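# Pull out nearest yellow rod, turn it a quarter

## Task

Using the yellow rod closest to the right arm: draw it outward until it stops, then rotate it by 90 degrees so the figures on it end up horizontal, and leave the robot with no contact on that rod at the end.

## Robot and tools

Robot: two six-joint arms, left_arm and right_arm, each with a parallel two-finger gripper and a wrist fisheye camera (cam_left_wrist and cam_right_wrist, both 672x504). The right arm is the natural choice here since the target rod is the one nearest it.

Frames: the scene frame has its origin at table-top height halfway between the nominal arm bases, +x pointing out over the table, +z up, and left_arm on the +y side. Arm names do not match image sides. Calibrated bases in the scene frame: left_arm at (-0.028, +0.289, +0.027) m, right_arm at (-0.040, -0.349, +0.007) m, both nearly unrotated with z up. Each arm reports end_effector_position (m) and end_effector_quat_wxyz in its own base frame; these can be a few cm off, worse at long reach. The gripper's fingers point along its +z and close along its y; the reported point sits between the pads about 1 cm behind the tips.

Joint order in every row and every per-joint list: wrist pitch (joint4), shoulder (joint2), wrist yaw (joint5), wrist roll (joint6), elbow (joint3), waist (joint1). Stated ranges in rad: waist -2.618 to 3.054, shoulder 0.000 to 3.142, elbow 0.000 to 3.142, wrist pitch -1.571 to 1.571, wrist yaw -1.571 to 1.571, wrist roll -2.094 to 2.094. Real ends may differ by up to 0.059 rad.

A row is one flat list of 14 numbers, each in [-1, 1], covering both arms even if one is idle: left_arm's six joint numbers then its opening, then right_arm's six then its opening. Joint numbers are offsets, not poses: they count from the Joint targets shown at the start of the action (not from the previous row), scaled so 1.0 equals 1.202 rad for the waist, 1.258 shoulder, 1.3 elbow, 2.073 wrist pitch, 2.022 wrist yaw and wrist roll. Sending the same offset in a later action moves the joint further. A 0 keeps an arm at its targets. The opening number is absolute: +1 fully open, -1 shut. To leave a gripper unchanged, resend its current command (see Tool commands); 0 means half open, not 'no change'.

execute_actions(actions, cameras): actions is a list of actions; each action is a list of up to 15 rows, each row lasting one 1/30 s step, with the last row held to fill 15 steps. An action is rejected for both arms if it would push a joint more than 0.059 rad outside its range; a bad first action rejects the whole call. An empty list just reports state and images. cameras chooses images: omitted/null/["all"] gives all, [] none; unknown names invalidate the call.

move(target, speed, blend, opening_speed, blocking, cameras): target is one 14-number row or a list of up to 15 rows; all rows are offsets from the same current Joint targets, not chained. Joints travel together along smooth paths (minimum 0.5 s; over 10 s they stop short). speed is the peak rad/s of the joint with the longest travel, 0.01 to 2, default 0.5; one value or one per target. blend (rad) rounds corners between listed targets; 0 stops at each. opening_speed sets how fast openings change, per second on the -1..+1 scale, at least 0.2; use a slow value when closing on something fragile. Openings from later targets are applied only after everything stops there. blocking=false returns after about 0.5 s while the move continues. The result adds a move: line: done, off_target (resting over 0.035 rad from target), moving, held or fault, possibly limits=held, and the worst joint error per arm. done does not prove there is no contact. Paths do not avoid obstacles or the other arm.

wait(seconds 0 to 10): lets time pass, arms holding their commands; a running move continues. stop(): brakes a running move. zoom_image(camera, region): camera is cam_left_wrist or cam_right_wrist; region [x0, y0, x1, y1] in pixels of that camera's latest image, origin top-left, at most 504x504. read_manual(section, default "licences") only returns licence text. finished_scene(scene): scene is this scene's number; it ends the scene irreversibly, so the rod must already be out, turned and released.

Result lines: Joint positions and Joint velocities per arm in the joint order above (rad, rad/s) plus pad gap (m; 0.094 when open); 'within noise' means the arm is still. Joint targets is the base for your next offsets. Tool commands lists present gripper commands. grip_measured is the measured opening on the command scale; empty it reads slightly wide, on a hard part up to about 0.064 narrower than the part. Joint torques are total drive outputs including gravity, with offsets and noise; entries 2, 5 and 6 flip sign past ±28 N m. Step readings list joint angles at some steps. 'joint sent to its limit' means a joint hit its real end; 'joint command not followed' means the clearance check altered targets. MOTOR HOT warns of heat; an OVER-TEMPERATURE FAULT folds that arm and disables it.

Motion limits: each joint's target may lead its measured angle by at most 0.202 rad (waist), 0.258 (shoulder), 0.3 (elbow), 0.573 (wrist pitch), 0.522 (wrist yaw, roll) per step, and targets implying more than 200 mm of gripper travel are scaled back; large changes need several actions. Tiny offsets may not overcome friction.

Avoid: dropping or flinging parts, releasing something still moving, fast impacts, pressing hard past contact (a farther target pushes harder), any collision between the two arms, and long holds at full stretch or against an obstacle, which heat motors. To stop pushing, command targets back past the measured positions. Release by commanding an opening well above grip_measured, then move clear of the rod.

Each tool is called after "Call:" as name(argument=value, ...) on one line, values as JSON.

## Session

Call:
execute_actions(actions=[])

Scene clock: 0.00 s.
left_arm: end_effector_position=(+0.4007, +0.0076, +0.1253) grip_measured=+1.000 end_effector_quat_wxyz=(+0.625, -0.028, +0.778, +0.057) | right_arm: end_effector_position=(+0.3999, -0.0295, +0.1148) grip_measured=+1.000 end_effector_quat_wxyz=(+0.608, +0.063, +0.791, -0.024)
Joint names: [wrist pitch, shoulder, wrist yaw, wrist roll, elbow, waist]
Joint positions: left_arm=[0.966 1.539 -0.191 0.014 0.356 -0.068 0.094] | right_arm=[0.914 1.54 0.071 0.059 0.363 -0.045 0.094]
Joint velocities: within noise
Joint torques (N m): no reading
Heat: left arm: 47 °C; right arm: 43 °C.
Joint targets: left_arm=[0.960 1.536 -0.192 0.015 0.359 -0.068] | right_arm=[0.904 1.538 0.071 0.060 0.365 -0.045]
Tool commands: left_gripper/opening=+1.0 right_gripper/opening=+1.0

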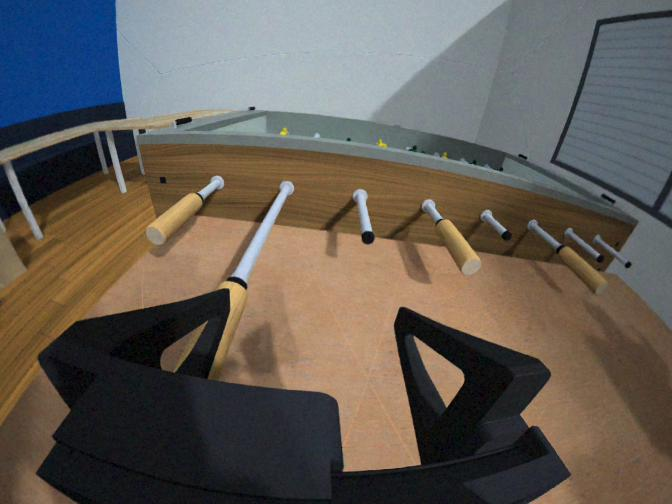

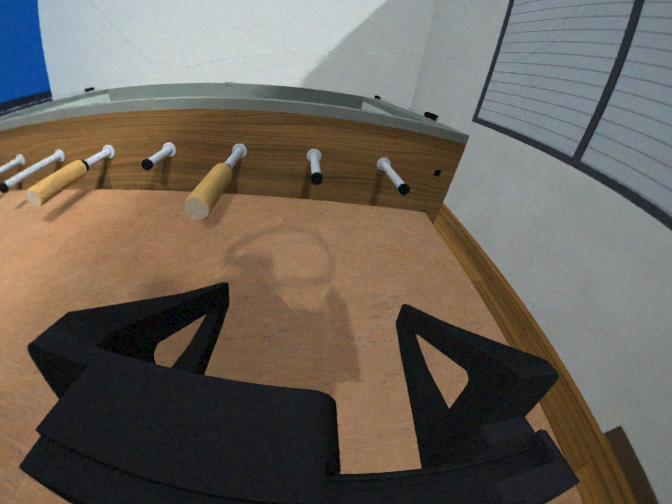

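Call:
zoom_image(camera="cam_left_wrist", region=[200, 90, 640, 300])

Call:
zoom_image(camera="cam_right_wrist", region=[0, 60, 480, 260])

Scaled by 1.145 from the camera's 672x504 image, which has a finer 960x720 frame.

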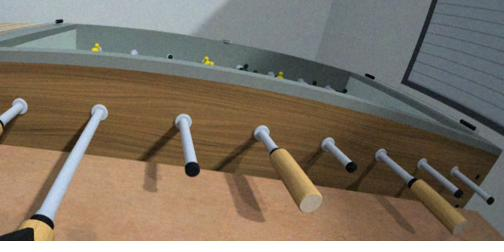

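Scaled by 1.050 from the camera's 672x504 image, which has a finer 960x720 frame.

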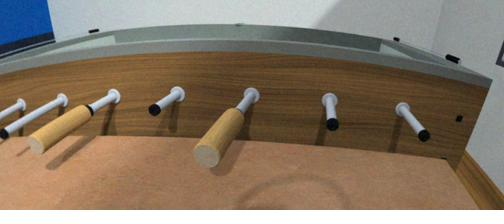

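Call:
move(target=[0,0,0,0,0,0,1, 0.258,0.648,0.1276,-0.0297,0.4223,0.2845,1], speed=0.8)

Scene clock: 161.80 s.
left_arm: end_effector_position=(+0.4007, +0.0076, +0.1253) grip_measured=+1.000 end_effector_quat_wxyz=(+0.625, -0.028, +0.778, +0.057) | right_arm: end_effector_position=(+0.5268, +0.1036, +0.0747) grip_measured=+1.000 end_effector_quat_wxyz=(+0.708, +0.011, +0.706, -0.005)
Joint names: [wrist pitch, shoulder, wrist yaw, wrist roll, elbow, waist]
Joint positions: left_arm=[0.966 1.539 -0.191 0.014 0.356 -0.068 0.094] | right_arm=[1.44 2.335 0.321 0.008 0.897 0.297 0.094]
Joint velocities: within noise
Joint torques (N m): left_arm=[1.85 -6.37 -0.04 0.02 5.31 -0.05] | right_arm=[1.71 -8.01 0.1 -0.09 5.27 0.03]
Heat: left arm: 45 °C; right arm: 44 °C.
Joint targets: left_arm=[0.960 1.536 -0.192 0.015 0.359 -0.068] | right_arm=[1.439 2.353 0.329 0.000 0.914 0.297]
move: done
camera_calibration:
cam_right_wrist: T_world_to_cam=[[-0.0726313, -0.982865, 0.169414, 0.118098], [-0.400497, -0.126824, -0.907479, 0.324547], [0.913415, -0.133761, -0.384423, -0.320803], [0, 0, 0, 1]] pos_world=[0.431584, 0.114324, 0.151188]

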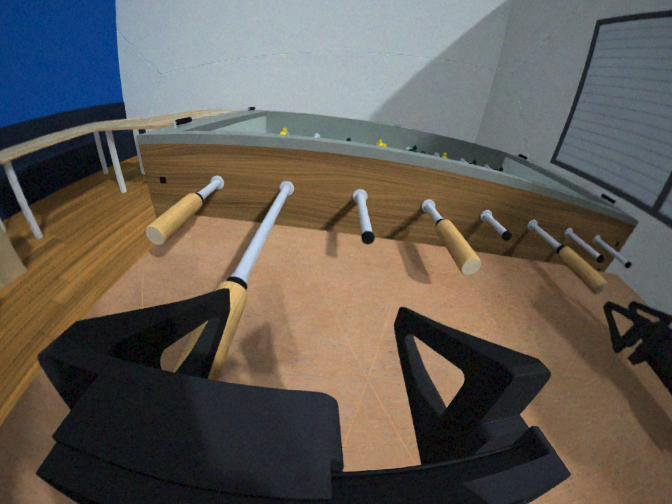

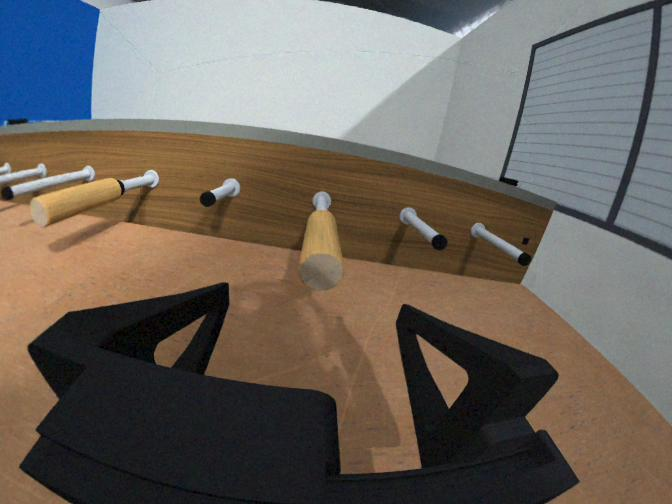

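Call:
move(target=[0,0,0,0,0,0,1, -0.1312,0.1471,-0.0315,0,0.3515,-0.0529,1], speed=0.4, cameras=["cam_right_wrist"])

Scene clock: 184.17 s.
left_arm: end_effector_position=(+0.4007, +0.0076, +0.1253) grip_measured=+1.000 end_effector_quat_wxyz=(+0.625, -0.028, +0.778, +0.057) | right_arm: end_effector_position=(+0.6209, +0.1041, +0.0808) grip_measured=+1.000 end_effector_quat_wxyz=(+0.716, +0.017, +0.697, -0.006)
Joint names: [wrist pitch, shoulder, wrist yaw, wrist roll, elbow, waist]
Joint positions: left_arm=[0.966 1.539 -0.191 0.014 0.356 -0.068 0.094] | right_arm=[1.187 2.509 0.273 0.008 1.349 0.241 0.094]
Joint velocities: within noise
Joint torques (N m): left_arm=[1.83 -6.35 -0.04 0.01 5.34 -0.02] | right_arm=[1.56 -9.44 -0.05 -0.08 6.99 -0.64]
Heat: left arm: 44 °C; right arm: 46 °C.
Joint targets: left_arm=[0.960 1.536 -0.192 0.015 0.359 -0.068] | right_arm=[1.167 2.538 0.265 0.000 1.371 0.233]
move: done
camera_calibration:
cam_right_wrist: T_world_to_cam=[[-0.08543, -0.983139, 0.161678, 0.132993], [-0.378594, -0.118068, -0.918001, 0.354204], [0.921612, -0.139635, -0.362124, -0.410585], [0, 0, 0, 1]] pos_world=[0.523861, 0.115239, 0.154975]
Images, in order (width x height): cam_right_wrist 672x504.

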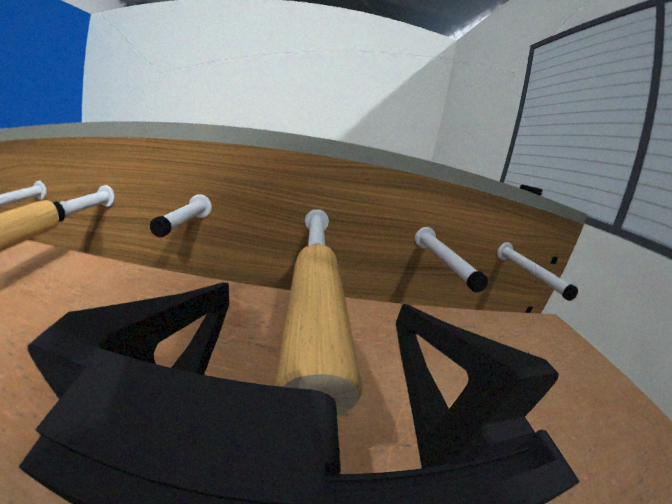

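Call:
move(target=[0,0,0,0,0,0,1, 0.002,0.0275,-0.004,0,0.0077,-0.0067,1], speed=0.3, cameras=["cam_right_wrist"])

Scene clock: 195.27 s.
left_arm: end_effector_position=(+0.4007, +0.0076, +0.1253) grip_measured=+1.000 end_effector_quat_wxyz=(+0.625, -0.028, +0.778, +0.057) | right_arm: end_effector_position=(+0.6210, +0.1018, +0.0600) grip_measured=+1.000 end_effector_quat_wxyz=(+0.705, +0.013, +0.709, -0.008)
Joint names: [wrist pitch, shoulder, wrist yaw, wrist roll, elbow, waist]
Joint positions: left_arm=[0.966 1.539 -0.191 0.014 0.356 -0.068 0.094] | right_arm=[1.186 2.547 0.265 0.008 1.356 0.235 0.094]
Joint velocities: within noise
Joint torques (N m): left_arm=[1.84 -6.38 -0.04 0.01 5.34 -0.05] | right_arm=[1.59 -9.51 -0.05 -0.08 7.1 -0.83]
Heat: left arm: 44 °C; right arm: 45 °C.
Joint targets: left_arm=[0.960 1.536 -0.192 0.015 0.359 -0.068] | right_arm=[1.171 2.573 0.257 0.000 1.381 0.225]
move: done
camera_calibration:
cam_right_wrist: T_world_to_cam=[[-0.077865, -0.98202, 0.17197, 0.128754], [-0.40735, -0.1261, -0.904525, 0.352728], [0.909947, -0.140483, -0.390207, -0.409602], [0, 0, 0, 1]] pos_world=[0.526426, 0.113376, 0.137079]
Images, in order (width x height): cam_right_wrist 672x504.

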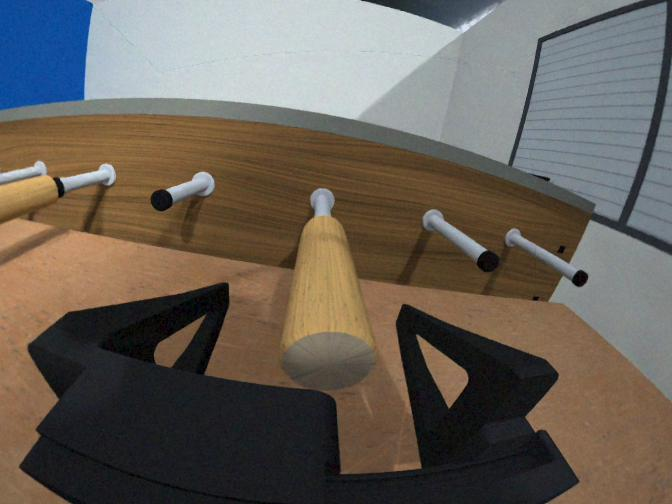

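Call:
move(target=[0,0,0,0,0,0,1, 0.004,-0.018,0,0,0,0,1], speed=0.3, cameras=[])

Scene clock: 207.57 s.
left_arm: end_effector_position=(+0.4007, +0.0076, +0.1253) grip_measured=+1.000 end_effector_quat_wxyz=(+0.625, -0.028, +0.778, +0.057) | right_arm: end_effector_position=(+0.6210, +0.1020, +0.0600) grip_measured=+1.000 end_effector_quat_wxyz=(+0.705, +0.013, +0.709, -0.008)
Joint names: [wrist pitch, shoulder, wrist yaw, wrist roll, elbow, waist]
Joint positions: left_arm=[0.966 1.539 -0.191 0.014 0.356 -0.068 0.094] | right_arm=[1.186 2.547 0.265 0.008 1.356 0.235 0.094]
Joint velocities: within noise
Joint torques (N m): left_arm=[1.85 -6.35 -0.06 0.01 5.34 -0.06] | right_arm=[1.67 -11.48 -0.04 -0.08 7.1 -0.83]
Heat: left arm: 44 °C; right arm: 44 °C.
Joint targets: left_arm=[0.960 1.536 -0.192 0.015 0.359 -0.068] | right_arm=[1.179 2.550 0.257 0.000 1.381 0.225]
move: done
No camera images: "cameras" was empty.

Call:
move(target=[0,0,0,0,0,0,1, -0.004,-0.018,0,0,0.004,0,1], speed=0.3, cameras=[])

Scene clock: 215.53 s.
left_arm: end_effector_position=(+0.4007, +0.0076, +0.1253) grip_measured=+1.000 end_effector_quat_wxyz=(+0.625, -0.028, +0.778, +0.057) | right_arm: end_effector_position=(+0.6226, +0.1024, +0.0631) grip_measured=+1.000 end_effector_quat_wxyz=(+0.708, +0.013, +0.706, -0.007)
Joint names: [wrist pitch, shoulder, wrist yaw, wrist roll, elbow, waist]
Joint positions: left_arm=[0.966 1.539 -0.191 0.014 0.356 -0.068 0.094] | right_arm=[1.186 2.547 0.265 0.008 1.364 0.235 0.094]
Joint velocities: within noise
Joint torques (N m): left_arm=[1.85 -6.3 -0.06 0.02 5.27 -0.05] | right_arm=[1.6 -13.48 -0.04 -0.08 6.93 -0.83]
Heat: left arm: 44 °C; right arm: 44 °C.
Joint targets: left_arm=[0.960 1.536 -0.192 0.015 0.359 -0.068] | right_arm=[1.171 2.527 0.257 0.000 1.387 0.225]
move: done
No camera images: "cameras" was empty.

Call:
move(target=[0,0,0,0,0,0,1, -0.008,0,0,0,0.016,0,1], speed=0.3)

Scene clock: 224.40 s.
left_arm: end_effector_position=(+0.4007, +0.0076, +0.1253) grip_measured=+1.000 end_effector_quat_wxyz=(+0.625, -0.028, +0.778, +0.057) | right_arm: end_effector_position=(+0.6267, +0.1033, +0.0686) grip_measured=+1.000 end_effector_quat_wxyz=(+0.711, +0.014, +0.703, -0.006)
Joint names: [wrist pitch, shoulder, wrist yaw, wrist roll, elbow, waist]
Joint positions: left_arm=[0.966 1.539 -0.191 0.014 0.356 -0.068 0.094] | right_arm=[1.175 2.547 0.265 0.008 1.385 0.235 0.094]
Joint velocities: within noise
Joint torques (N m): left_arm=[1.83 -6.35 -0.05 0.02 5.31 -0.02] | right_arm=[1.58 -13.45 -0.04 -0.08 7.02 -0.83]
Heat: left arm: 44 °C; right arm: 44 °C.
Joint targets: left_arm=[0.960 1.536 -0.192 0.015 0.359 -0.068] | right_arm=[1.155 2.527 0.257 0.000 1.407 0.225]
move: done
camera_calibration:
cam_right_wrist: T_world_to_cam=[[-0.0800663, -0.982787, 0.166489, 0.131006], [-0.391418, -0.122611, -0.912008, 0.353183], [0.916723, -0.138188, -0.374864, -0.4167], [0, 0, 0, 1]] pos_world=[0.53073, 0.114472, 0.144089]

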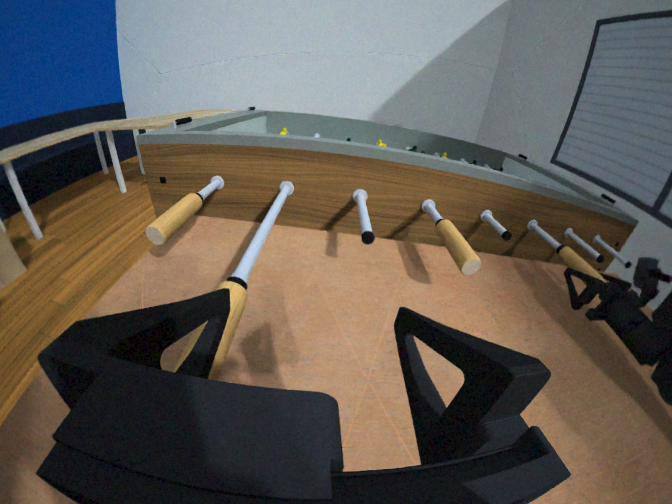

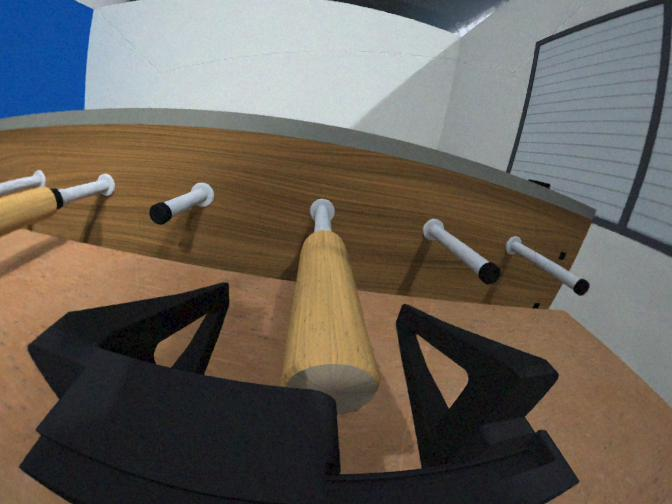

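Call:
move(target=[0,0,0,0,0,0,1, 0,0,0,0,0,-0.012,-0.5], speed=0.3, opening_speed=1.0)

Scene clock: 241.13 s.
left_arm: end_effector_position=(+0.4007, +0.0076, +0.1253) grip_measured=+1.000 end_effector_quat_wxyz=(+0.625, -0.028, +0.778, +0.057) | right_arm: end_effector_position=(+0.6288, +0.0968, +0.0683) grip_measured=-0.312 end_effector_quat_wxyz=(+0.711, +0.011, +0.703, -0.004)
Joint names: [wrist pitch, shoulder, wrist yaw, wrist roll, elbow, waist]
Joint positions: left_arm=[0.966 1.539 -0.191 0.014 0.356 -0.068 0.094] | right_arm=[1.172 2.547 0.239 0.007 1.386 0.218 0.032]
Joint velocities: within noise
Joint torques (N m): left_arm=[1.84 -6.37 -0.05 0 5.27 -0.03] | right_arm=[1.57 -13.46 0.23 -0.07 6.94 -0.55]
Heat: left arm: 44 °C; right arm: 45 °C.
Joint targets: left_arm=[0.960 1.536 -0.192 0.015 0.359 -0.068] | right_arm=[1.155 2.527 0.257 0.000 1.407 0.211]
move: done
camera_calibration:
cam_right_wrist: T_world_to_cam=[[-0.0722739, -0.98312, 0.168081, 0.119878], [-0.392119, -0.126944, -0.911114, 0.353759], [0.917071, -0.131758, -0.376325, -0.420365], [0, 0, 0, 1]] pos_world=[0.532884, 0.107376, 0.143971]

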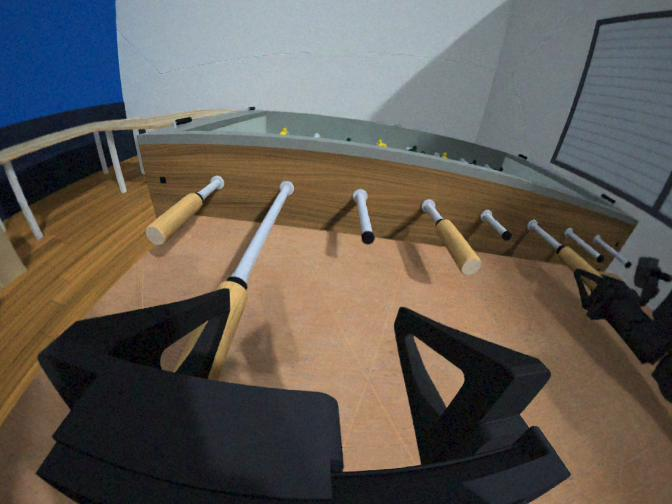

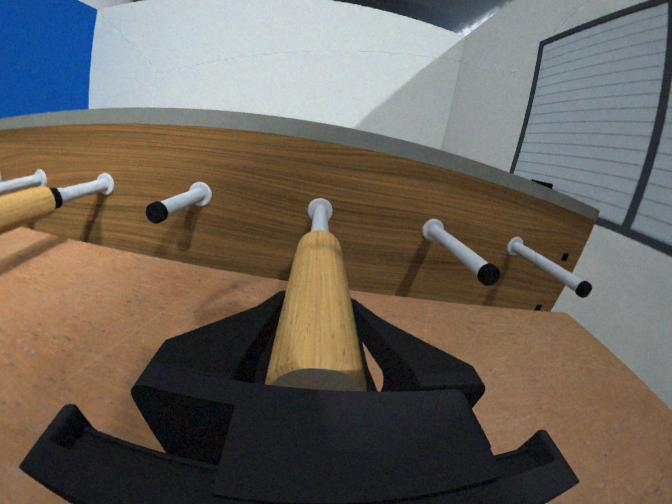

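Call:
move(target=[0,0,0,0,0,0,1, 0,0,0,0.785,0,0,-0.5], speed=0.8)

Scene clock: 251.37 s.
left_arm: end_effector_position=(+0.4007, +0.0076, +0.1253) grip_measured=+1.000 end_effector_quat_wxyz=(+0.625, -0.028, +0.778, +0.057) | right_arm: end_effector_position=(+0.6291, +0.1019, +0.0728) grip_measured=-0.313 end_effector_quat_wxyz=(+0.505, +0.496, +0.492, +0.507)
Joint names: [wrist pitch, shoulder, wrist yaw, wrist roll, elbow, waist]
Joint positions: left_arm=[0.966 1.539 -0.191 0.014 0.356 -0.068 0.094] | right_arm=[1.181 2.545 0.222 1.572 1.389 0.221 0.032]
Joint velocities: within noise
Joint torques (N m): left_arm=[1.85 -6.35 -0.04 0.01 5.33 -0.05] | right_arm=[1.49 -13.3 0.42 0.16 6.76 -0.81]
Heat: left arm: 44 °C; right arm: 45 °C.
Joint targets: left_arm=[0.960 1.536 -0.192 0.015 0.359 -0.068] | right_arm=[1.155 2.527 0.257 1.587 1.407 0.211]
move: done
camera_calibration:
cam_right_wrist: T_world_to_cam=[[-0.0258721, -0.171278, -0.984883, 0.0961252], [-0.393998, 0.907212, -0.14742, 0.198772], [0.918747, 0.384228, -0.0909544, -0.492707], [0, 0, 0, 1]] pos_world=[0.533476, 0.0254474, 0.0791612]

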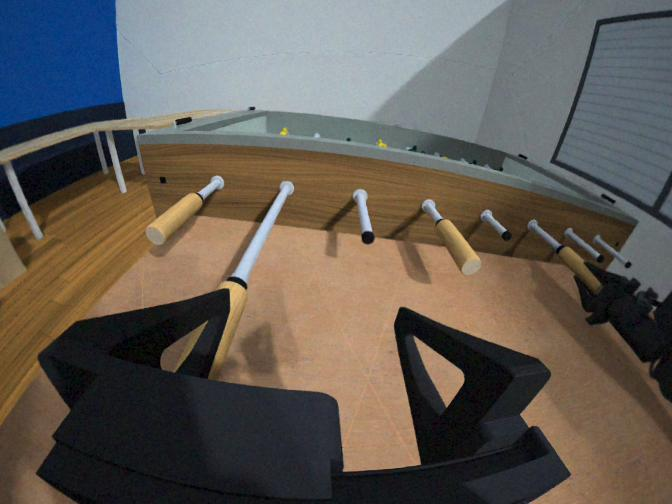

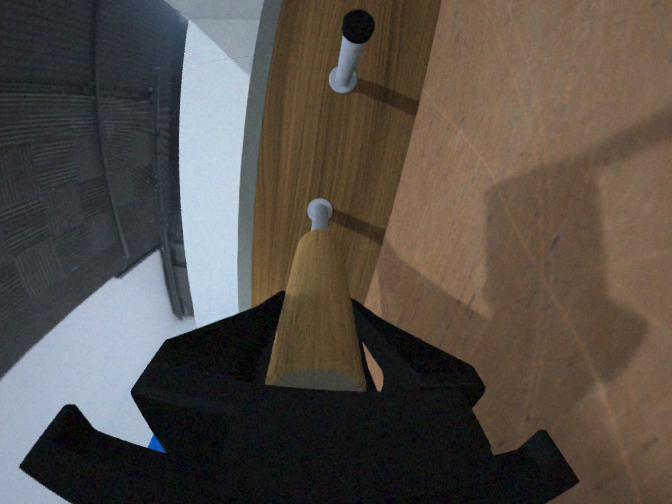

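Call:
move(target=[[0,0,0,0,0,0,1, 0,0,0,0,0,0,0.03],[0,0,0,0,0,0,1, 0,0,0,-0.785,0,0,0.03]], speed=0.8, opening_speed=1.0)

Scene clock: 277.43 s.
left_arm: end_effector_position=(+0.4007, +0.0076, +0.1253) grip_measured=+1.000 end_effector_quat_wxyz=(+0.625, -0.028, +0.778, +0.057) | right_arm: end_effector_position=(+0.6290, +0.0970, +0.0711) grip_measured=+0.028 end_effector_quat_wxyz=(+0.713, +0.015, +0.701, -0.006)
Joint names: [wrist pitch, shoulder, wrist yaw, wrist roll, elbow, waist]
Joint positions: left_arm=[0.966 1.539 -0.191 0.014 0.356 -0.068 0.094] | right_arm=[1.174 2.545 0.25 0.009 1.389 0.221 0.048]
Joint velocities: within noise
Joint torques (N m): left_arm=[1.84 -6.38 -0.04 0.01 5.33 -0.05] | right_arm=[1.55 -13.3 0.11 -0.05 6.75 -0.81]
Heat: left arm: 43 °C; right arm: 49 °C.
Joint targets: left_arm=[0.960 1.536 -0.192 0.015 0.359 -0.068] | right_arm=[1.155 2.527 0.257 0.000 1.407 0.211]
move: done
camera_calibration:
cam_right_wrist: T_world_to_cam=[[-0.0808681, -0.983064, 0.164454, 0.125234], [-0.38694, -0.12109, -0.914119, 0.3528], [0.918552, -0.137557, -0.370595, -0.420307], [0, 0, 0, 1]] pos_world=[0.532714, 0.108018, 0.146142]

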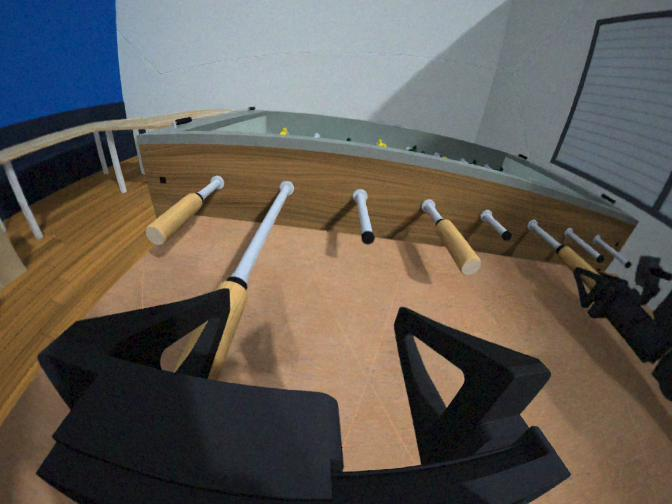

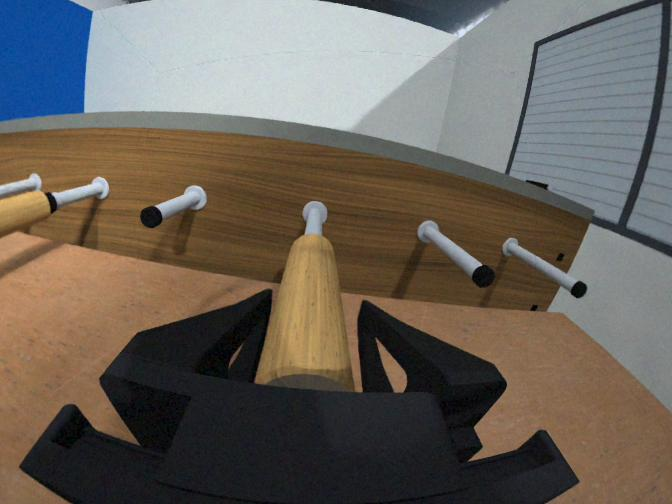

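Call:
move(target=[[0,0,0,0,0,0,1, 0,0,0,0,0,0,-0.5],[0,0,0,0,0,0,1, 0.0077,-0.192,0.0267,0.0181,-0.3177,0.0567,-0.5]], speed=0.3, opening_speed=1.0, cameras=["cam_right_wrist"])

Scene clock: 318.40 s.
left_arm: end_effector_position=(+0.4007, +0.0076, +0.1253) grip_measured=+1.000 end_effector_quat_wxyz=(+0.625, -0.028, +0.778, +0.057) | right_arm: end_effector_position=(+0.5547, +0.1023, +0.0688) grip_measured=-0.314 end_effector_quat_wxyz=(+0.671, +0.008, +0.742, -0.007)
Joint names: [wrist pitch, shoulder, wrist yaw, wrist roll, elbow, waist]
Joint positions: left_arm=[0.966 1.539 -0.191 0.014 0.356 -0.068 0.094] | right_arm=[1.192 2.31 0.291 0.03 1.014 0.272 0.032]
Joint velocities: within noise
Joint torques (N m): left_arm=[1.85 -6.35 -0.05 0.01 5.29 -0.05] | right_arm=[1.55 -11.97 0.28 0.09 3.25 0.73]
Heat: left arm: 43 °C; right arm: 51 °C.
Joint targets: left_arm=[0.960 1.536 -0.192 0.015 0.359 -0.068] | right_arm=[1.171 2.286 0.311 0.037 0.994 0.279]
move: done
camera_calibration:
cam_right_wrist: T_world_to_cam=[[-0.0519271, -0.981794, 0.182714, 0.107408], [-0.4905, -0.134297, -0.861031, 0.377761], [0.869893, -0.134332, -0.474596, -0.31834], [0, 0, 0, 1]] pos_world=[0.467791, 0.113422, 0.154556]
Images, in order (width x height): cam_right_wrist 672x504.

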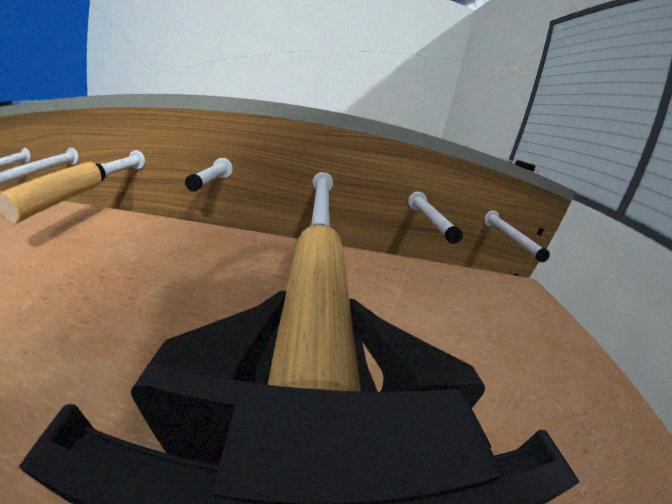

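Call:
move(target=[0,0,0,0,0,0,1, -0.0219,-0.196,0.0321,0.0247,-0.2462,0.0616,-0.5], speed=0.3, cameras=["cam_right_wrist"])

Scene clock: 324.87 s.
left_arm: end_effector_position=(+0.4007, +0.0076, +0.1253) grip_measured=+1.000 end_effector_quat_wxyz=(+0.625, -0.028, +0.778, +0.057) | right_arm: end_effector_position=(+0.4934, +0.1036, +0.0686) grip_measured=-0.314 end_effector_quat_wxyz=(+0.629, +0.006, +0.778, -0.009)
Joint names: [wrist pitch, shoulder, wrist yaw, wrist roll, elbow, waist]
Joint positions: left_arm=[0.966 1.539 -0.191 0.014 0.356 -0.068 0.094] | right_arm=[1.117 2.102 0.336 0.068 0.762 0.322 0.032]
Joint velocities: within noise
Joint torques (N m): left_arm=[1.83 -6.35 -0.04 0 5.34 -0.05] | right_arm=[1.8 -13.5 0.53 0.21 -1.98 2.84]
Heat: left arm: 43 °C; right arm: 50 °C.
Joint targets: left_arm=[0.960 1.536 -0.192 0.015 0.359 -0.068] | right_arm=[1.125 2.039 0.376 0.086 0.674 0.353]
move: off_target (right_arm); right_arm: the elbow is farthest, 0.088 rad from its target
camera_calibration:
cam_right_wrist: T_world_to_cam=[[-0.0309312, -0.981067, 0.191182, 0.0945369], [-0.582383, -0.137762, -0.801157, 0.389255], [0.812326, -0.136122, -0.567095, -0.229975], [0, 0, 0, 1]] pos_world=[0.416434, 0.115067, 0.163363]
Images, in order (width x height): cam_right_wrist 672x504.

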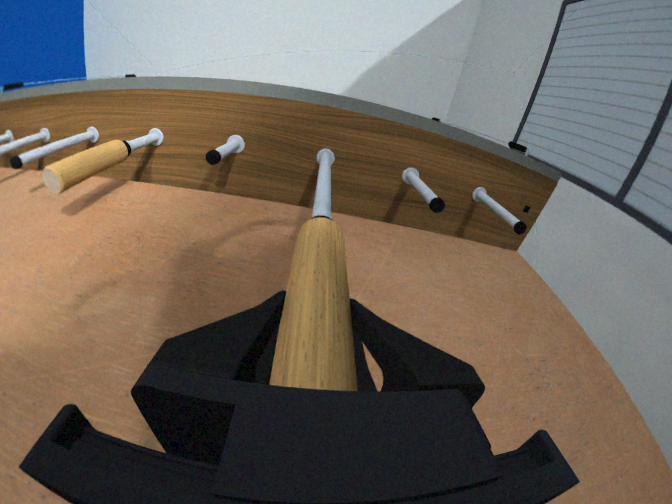

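Call:
move(target=[[0,0,0,0,0,0,1, -0.004,0.037,-0.0198,-0.009,0.07,-0.0258,-0.5],[0,0,0,0,0,0,1, -0.004,0.037,-0.0198,-0.009,0.07,-0.0258,1],[0,0,0,0,0,0,1, -0.075,-0.349,-0.0129,-0.0277,-0.195,-0.044,1]], speed=0.5, opening_speed=2)

Scene clock: 348.53 s.
left_arm: end_effector_position=(+0.4007, +0.0076, +0.1253) grip_measured=+1.000 end_effector_quat_wxyz=(+0.625, -0.028, +0.778, +0.057) | right_arm: end_effector_position=(+0.4138, +0.0702, +0.1356) grip_measured=+0.998 end_effector_quat_wxyz=(+0.643, +0.006, +0.766, -0.020)
Joint names: [wrist pitch, shoulder, wrist yaw, wrist roll, elbow, waist]
Joint positions: left_arm=[0.966 1.539 -0.191 0.014 0.356 -0.068 0.094] | right_arm=[0.989 1.614 0.342 0.038 0.44 0.309 0.094]
Joint velocities: within noise
Joint torques (N m): left_arm=[1.84 -6.32 -0.04 0.02 5.33 -0.05] | right_arm=[1.57 -6.12 0.17 -0.1 3.9 -0.66]
Heat: left arm: 43 °C; right arm: 51 °C.
Joint targets: left_arm=[0.960 1.536 -0.192 0.015 0.359 -0.068] | right_arm=[0.970 1.600 0.350 0.030 0.421 0.300]
move: done
camera_calibration:
cam_right_wrist: T_world_to_cam=[[-0.0514813, -0.976879, 0.2075, 0.0524224], [-0.555336, -0.144686, -0.818943, 0.38362], [0.830031, -0.157392, -0.535048, -0.142045], [0, 0, 0, 1]] pos_world=[0.333639, 0.0843583, 0.227285]

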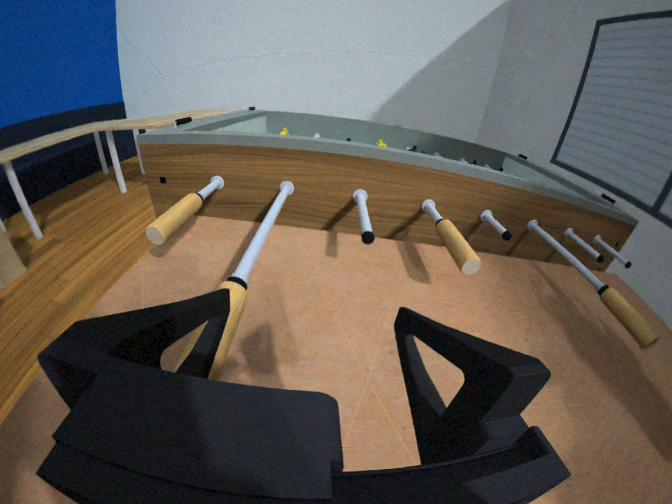

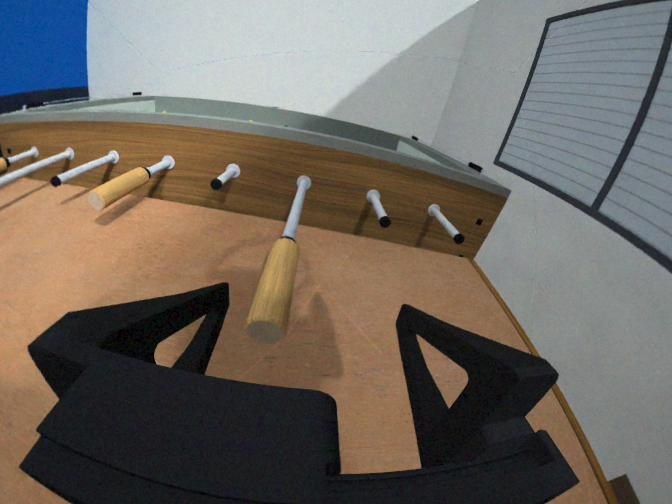

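Call:
zoom_image(camera="cam_left_wrist", region=[370, 110, 560, 200])

Call:
zoom_image(camera="cam_right_wrist", region=[120, 80, 440, 220])

Scaled by 2.653 from the camera's 672x504 image, which has a finer 960x720 frame.

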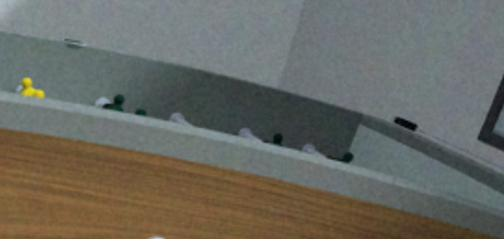

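Scaled by 1.575 from the camera's 672x504 image, which has a finer 960x720 frame.

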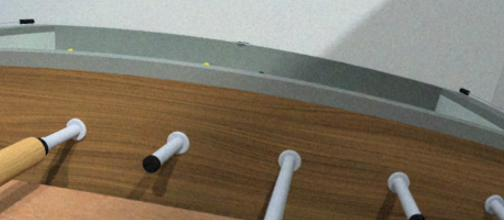

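Call:
finished_scene(scene=1)

The scene is finished: the task was done.


## Next scene

The same job, from a new start.

Call:
execute_actions(actions=[])

Scene clock: 0.00 s.
left_arm: end_effector_position=(+0.3899, -0.0004, +0.1147) grip_measured=+1.000 end_effector_quat_wxyz=(+0.609, -0.026, +0.793, +0.006) | right_arm: end_effector_position=(+0.3960, -0.0474, +0.1154) grip_measured=+1.000 end_effector_quat_wxyz=(+0.595, +0.094, +0.794, -0.086)
Joint names: [wrist pitch, shoulder, wrist yaw, wrist roll, elbow, waist]
Joint positions: left_arm=[0.911 1.495 -0.08 -0.043 0.322 -0.04 0.094] | right_arm=[0.848 1.518 0.234 0.044 0.38 -0.018 0.094]
Joint velocities: within noise
Joint torques (N m): no reading
Heat: left arm: 41 °C; right arm: 40 °C.
Joint targets: left_arm=[0.899 1.493 -0.081 -0.042 0.324 -0.040] | right_arm=[0.838 1.516 0.234 0.045 0.382 -0.018]
Tool commands: left_gripper/opening=+1.0 right_gripper/opening=+1.0
camera_calibration:
cam_left_wrist: T_world_to_cam=[[0.0221485, -0.980286, 0.196339, -0.0421067], [-0.59358, -0.17092, -0.786415, 0.35714], [0.80447, -0.0991248, -0.585664, -0.125416], [0, 0, 0, 1]] pos_world=[0.313817, 0.00733401, 0.215676]
cam_right_wrist: T_world_to_cam=[[-0.243977, -0.947101, 0.208508, 0.018364], [-0.655381, 0.00254793, -0.755294, 0.379491], [0.714808, -0.320927, -0.621334, -0.108822], [0, 0, 0, 1]] pos_world=[0.330979, -0.0184984, 0.215183]

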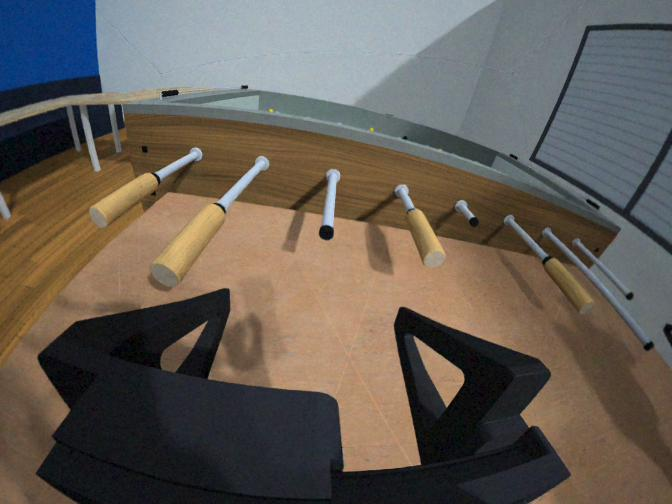

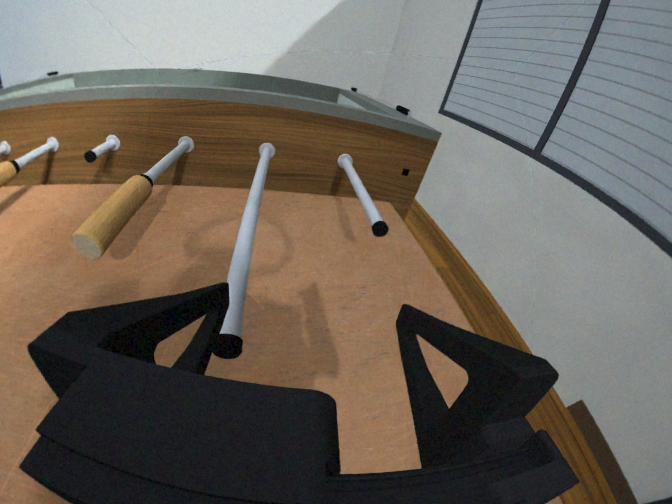

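Call:
move(target=[[0,0,0,0,0,0,1, 0,-0.03,0,0,0.091,0.02,0.6],[0,0,0,0,0,0,1, 0,-0.04,0.1,0.02,0.091,0.348,0.6],[0,0,0,0,0,0,1, 0.105,0.363,0.134,0.037,0.219,0.420,0.6]], speed=0.9, blend=0.08, cameras=["cam_right_wrist"])

Scene clock: 23.50 s.
left_arm: end_effector_position=(+0.3899, -0.0004, +0.1147) grip_measured=+1.000 end_effector_quat_wxyz=(+0.609, -0.026, +0.793, +0.006) | right_arm: end_effector_position=(+0.4467, +0.1388, +0.0836) grip_measured=+0.602 end_effector_quat_wxyz=(+0.623, +0.005, +0.782, -0.014)
Joint names: [wrist pitch, shoulder, wrist yaw, wrist roll, elbow, waist]
Joint positions: left_arm=[0.911 1.495 -0.08 -0.043 0.322 -0.04 0.094] | right_arm=[1.055 1.959 0.495 0.109 0.647 0.481 0.075]
Joint velocities: within noise
Joint torques (N m): left_arm=[1.89 -5.74 -0.03 0.02 5.27 -0.03] | right_arm=[1.72 -6.35 0.25 0.13 6.02 0.58]
Heat: left arm: 41 °C; right arm: 41 °C.
Joint targets: left_arm=[0.899 1.493 -0.081 -0.042 0.324 -0.040] | right_arm=[1.055 1.972 0.505 0.120 0.667 0.487]
move: done; blend cut to 0.0592 rad at target 1
camera_calibration:
cam_right_wrist: T_world_to_cam=[[-0.0321467, -0.979308, 0.199808, 0.12434], [-0.595187, -0.141843, -0.790969, 0.384341], [0.802944, -0.14435, -0.578312, -0.172488], [0, 0, 0, 1]] pos_world=[0.37125, 0.151385, 0.179406]
Images, in order (width x height): cam_right_wrist 672x504.

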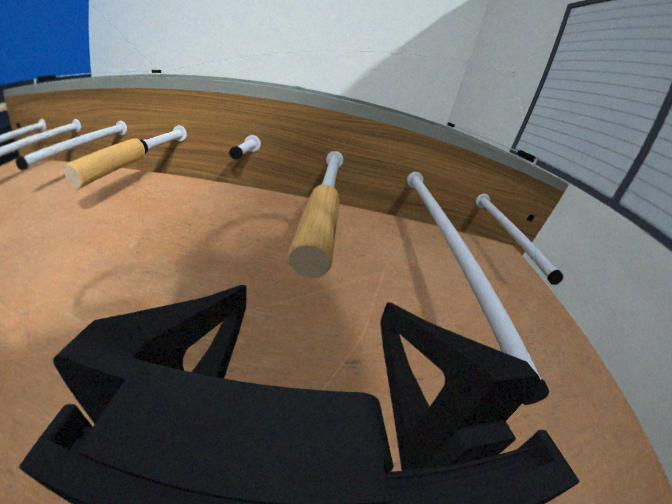

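Call:
move(target=[0,0,0,0,0,0,1, 0.1047,0.342,-0.025,-0.05,0.325,-0.0857,0.6], speed=0.5, cameras=["cam_right_wrist"])

Scene clock: 39.47 s.
left_arm: end_effector_position=(+0.3899, -0.0004, +0.1147) grip_measured=+1.000 end_effector_quat_wxyz=(+0.609, -0.026, +0.793, +0.006) | right_arm: end_effector_position=(+0.5489, +0.1403, +0.0695) grip_measured=+0.602 end_effector_quat_wxyz=(+0.694, +0.030, +0.719, -0.022)
Joint names: [wrist pitch, shoulder, wrist yaw, wrist roll, elbow, waist]
Joint positions: left_arm=[0.911 1.495 -0.08 -0.043 0.322 -0.04 0.094] | right_arm=[1.273 2.38 0.463 0.028 1.066 0.389 0.075]
Joint velocities: within noise
Joint torques (N m): left_arm=[1.89 -5.75 -0.02 0.02 5.29 -0.09] | right_arm=[1.66 -8.7 -0.03 -0.06 6.22 -0.43]
Heat: left arm: 41 °C; right arm: 42 °C.
Joint targets: left_arm=[0.899 1.493 -0.081 -0.042 0.324 -0.040] | right_arm=[1.272 2.402 0.454 0.019 1.090 0.384]
move: done
camera_calibration:
cam_right_wrist: T_world_to_cam=[[-0.115053, -0.978569, 0.17078, 0.179317], [-0.440988, -0.103737, -0.891498, 0.351213], [0.890108, -0.177882, -0.419602, -0.316639], [0, 0, 0, 1]] pos_world=[0.457354, 0.155583, 0.149619]
Images, in order (width x height): cam_right_wrist 672x504.

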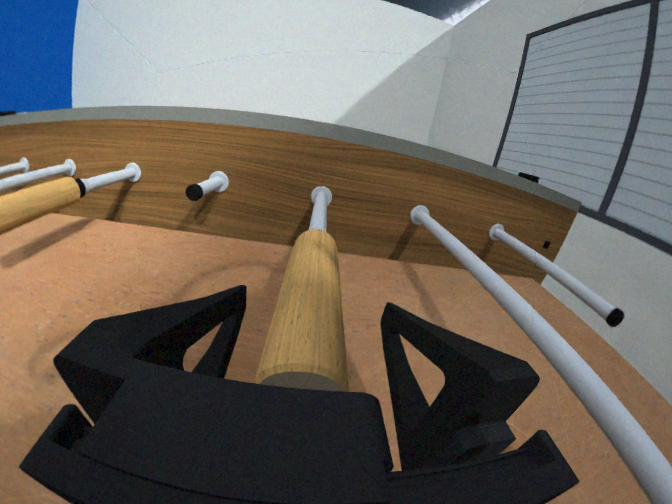

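Call:
move(target=[[0,0,0,0,0,0,1, 0,0,0,0,0,0,-0.5],[0,0,0,0,0,0,1, 0.0236,-0.155,0.051,0.022,-0.249,0.088,-0.5]], speed=0.35, opening_speed=1.2, cameras=["cam_right_wrist"])

Scene clock: 53.27 s.
left_arm: end_effector_position=(+0.3899, -0.0004, +0.1147) grip_measured=+1.000 end_effector_quat_wxyz=(+0.609, -0.026, +0.793, +0.006) | right_arm: end_effector_position=(+0.4793, +0.1465, +0.0681) grip_measured=-0.312 end_effector_quat_wxyz=(+0.674, +0.027, +0.738, -0.024)
Joint names: [wrist pitch, shoulder, wrist yaw, wrist roll, elbow, waist]
Joint positions: left_arm=[0.911 1.495 -0.08 -0.043 0.322 -0.04 0.094] | right_arm=[1.338 2.229 0.551 0.059 0.784 0.482 0.032]
Joint velocities: within noise
Joint torques (N m): left_arm=[1.89 -5.76 -0.02 0.01 5.33 -0.01] | right_arm=[1.54 -10.41 0.15 0.06 2.45 0.73]
Heat: left arm: 41 °C; right arm: 42 °C.
Joint targets: left_arm=[0.899 1.493 -0.081 -0.042 0.324 -0.040] | right_arm=[1.321 2.207 0.558 0.063 0.766 0.490]
move: done
camera_calibration:
cam_right_wrist: T_world_to_cam=[[-0.103473, -0.978253, 0.179762, 0.171383], [-0.488885, -0.107371, -0.865715, 0.341652], [0.86619, -0.177461, -0.467143, -0.239512], [0, 0, 0, 1]] pos_world=[0.392225, 0.161835, 0.153079]
Images, in order (width x height): cam_right_wrist 672x504.

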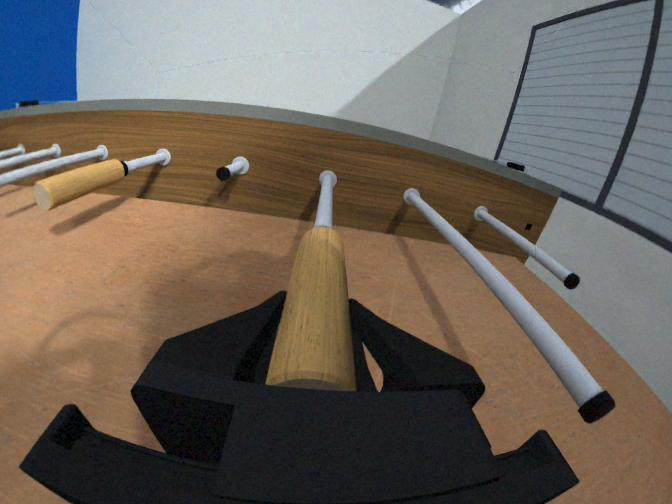

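Call:
move(target=[[0,0,0,0,0,0,1, 0.082,0.0755,-0.002,-0.026,0.019,-0.005,-0.5],[0,0,0,0,0,0,1, 0.082,0.0755,-0.002,0.7577,0.019,-0.005,-0.5],[0,0,0,0,0,0,1, 0.082,0.0755,-0.002,0.7577,0.019,-0.005,0.03],[0,0,0,0,0,0,1, 0.082,0.0755,-0.002,-0.021,0.019,-0.005,0.03],[0,0,0,0,0,0,1, 0.082,0.0755,-0.002,-0.021,0.019,-0.005,-0.5],[0,0,0,0,0,0,1, -0.0704,-0.1463,0.034,0.0406,-0.129,0.068,-0.5]], speed=[0.35,0.9,0.9,1.0,0.9,0.3], opening_speed=1.2, cameras=["cam_right_wrist"])

Scene clock: 82.37 s.
left_arm: end_effector_position=(+0.3899, -0.0004, +0.1147) grip_measured=+1.000 end_effector_quat_wxyz=(+0.609, -0.026, +0.793, +0.006) | right_arm: end_effector_position=(+0.4663, +0.1482, +0.0758) grip_measured=-0.313 end_effector_quat_wxyz=(+0.644, +0.031, +0.764, -0.014)
Joint names: [wrist pitch, shoulder, wrist yaw, wrist roll, elbow, waist]
Joint positions: left_arm=[0.911 1.495 -0.08 -0.043 0.322 -0.04 0.094] | right_arm=[1.158 2.096 0.55 0.126 0.738 0.497 0.032]
Joint velocities: within noise
Joint torques (N m): left_arm=[1.89 -5.78 -0.03 0.01 5.29 -0.06] | right_arm=[1.85 -14.32 0.94 0.27 -6.32 6.67]
Heat: left arm: 41 °C; right arm: 43 °C.
Joint targets: left_arm=[0.899 1.493 -0.081 -0.042 0.324 -0.040] | right_arm=[1.175 2.023 0.626 0.145 0.598 0.571]
move: off_target (right_arm); right_arm: the elbow is farthest, 0.140 rad from its target
camera_calibration:
cam_right_wrist: T_world_to_cam=[[-0.0826111, -0.98289, 0.164628, 0.162433], [-0.554008, -0.092022, -0.82741, 0.367376], [0.828402, -0.159558, -0.536927, -0.20413], [0, 0, 0, 1]] pos_world=[0.38605, 0.16089, 0.167627]
Images, in order (width x height): cam_right_wrist 672x504.

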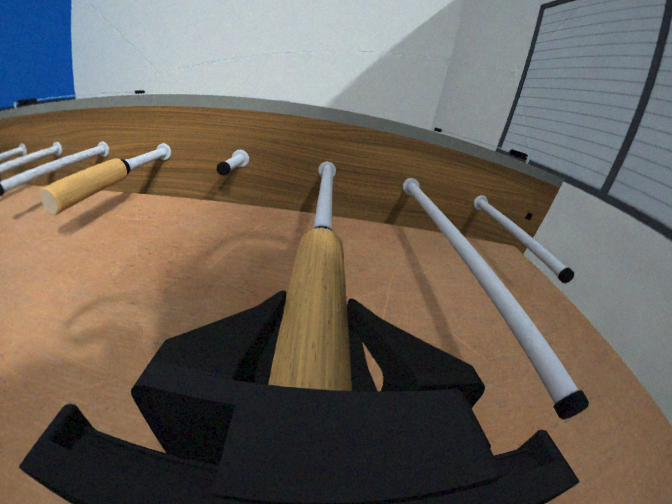

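Call:
move(target=[[0,0,0,0,0,0,1, -0.008,0.045,-0.035,-0.007,0.109,-0.059,-0.5],[0,0,0,0,0,0,1, -0.008,0.045,-0.035,-0.007,0.109,-0.059,0.6],[0,0,0,0,0,0,1, -0.1085,-0.376,-0.062,-0.047,-0.075,-0.059,0.6]], speed=[0.4,0.5,0.6], opening_speed=2)

Scene clock: 102.50 s.
left_arm: end_effector_position=(+0.3899, -0.0004, +0.1147) grip_measured=+1.000 end_effector_quat_wxyz=(+0.609, -0.026, +0.793, +0.006) | right_arm: end_effector_position=(+0.4097, +0.1237, +0.1871) grip_measured=+0.598 end_effector_quat_wxyz=(+0.686, +0.015, +0.727, +0.004)
Joint names: [wrist pitch, shoulder, wrist yaw, wrist roll, elbow, waist]
Joint positions: left_arm=[0.911 1.495 -0.08 -0.043 0.322 -0.04 0.094] | right_arm=[0.972 1.562 0.509 0.059 0.524 0.495 0.075]
Joint velocities: within noise
Joint torques (N m): left_arm=[1.89 -5.79 -0.03 0.02 5.33 -0.05] | right_arm=[1.46 -6.02 0.01 -0.1 4 0.54]
Heat: left arm: 41 °C; right arm: 47 °C.
Joint targets: left_arm=[0.899 1.493 -0.081 -0.042 0.324 -0.040] | right_arm=[0.950 1.550 0.501 0.050 0.501 0.500]
move: done
camera_calibration:
cam_left_wrist: T_world_to_cam=[[0.0221485, -0.980286, 0.196339, -0.0421067], [-0.59358, -0.17092, -0.786415, 0.35714], [0.80447, -0.0991248, -0.585664, -0.125416], [0, 0, 0, 1]] pos_world=[0.313817, 0.00733401, 0.215676]
cam_right_wrist: T_world_to_cam=[[-0.054738, -0.986546, 0.154051, 0.106332], [-0.452416, -0.113032, -0.884615, 0.397522], [0.890126, -0.118117, -0.440142, -0.149934], [0, 0, 0, 1]] pos_world=[0.319126, 0.132124, 0.269281]

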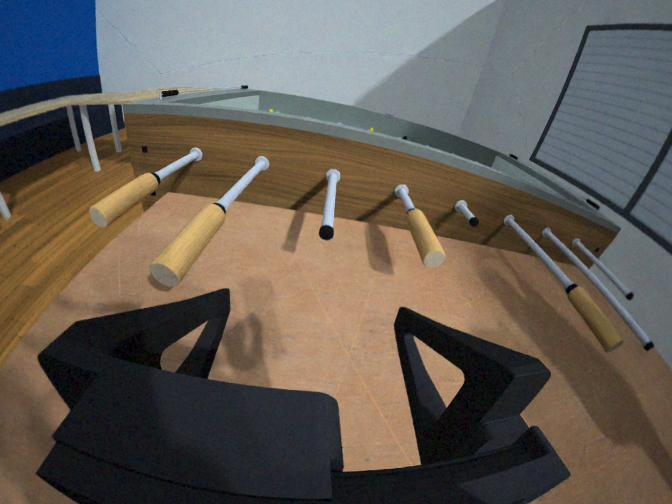

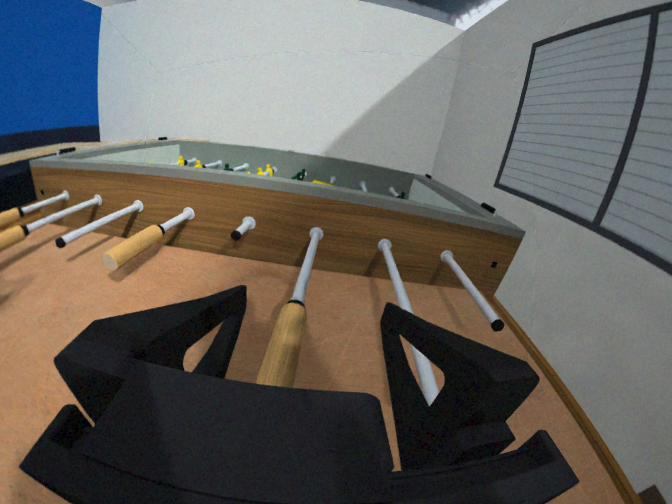

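Call:
finished_scene(scene=2)

The scene is finished: the task was done.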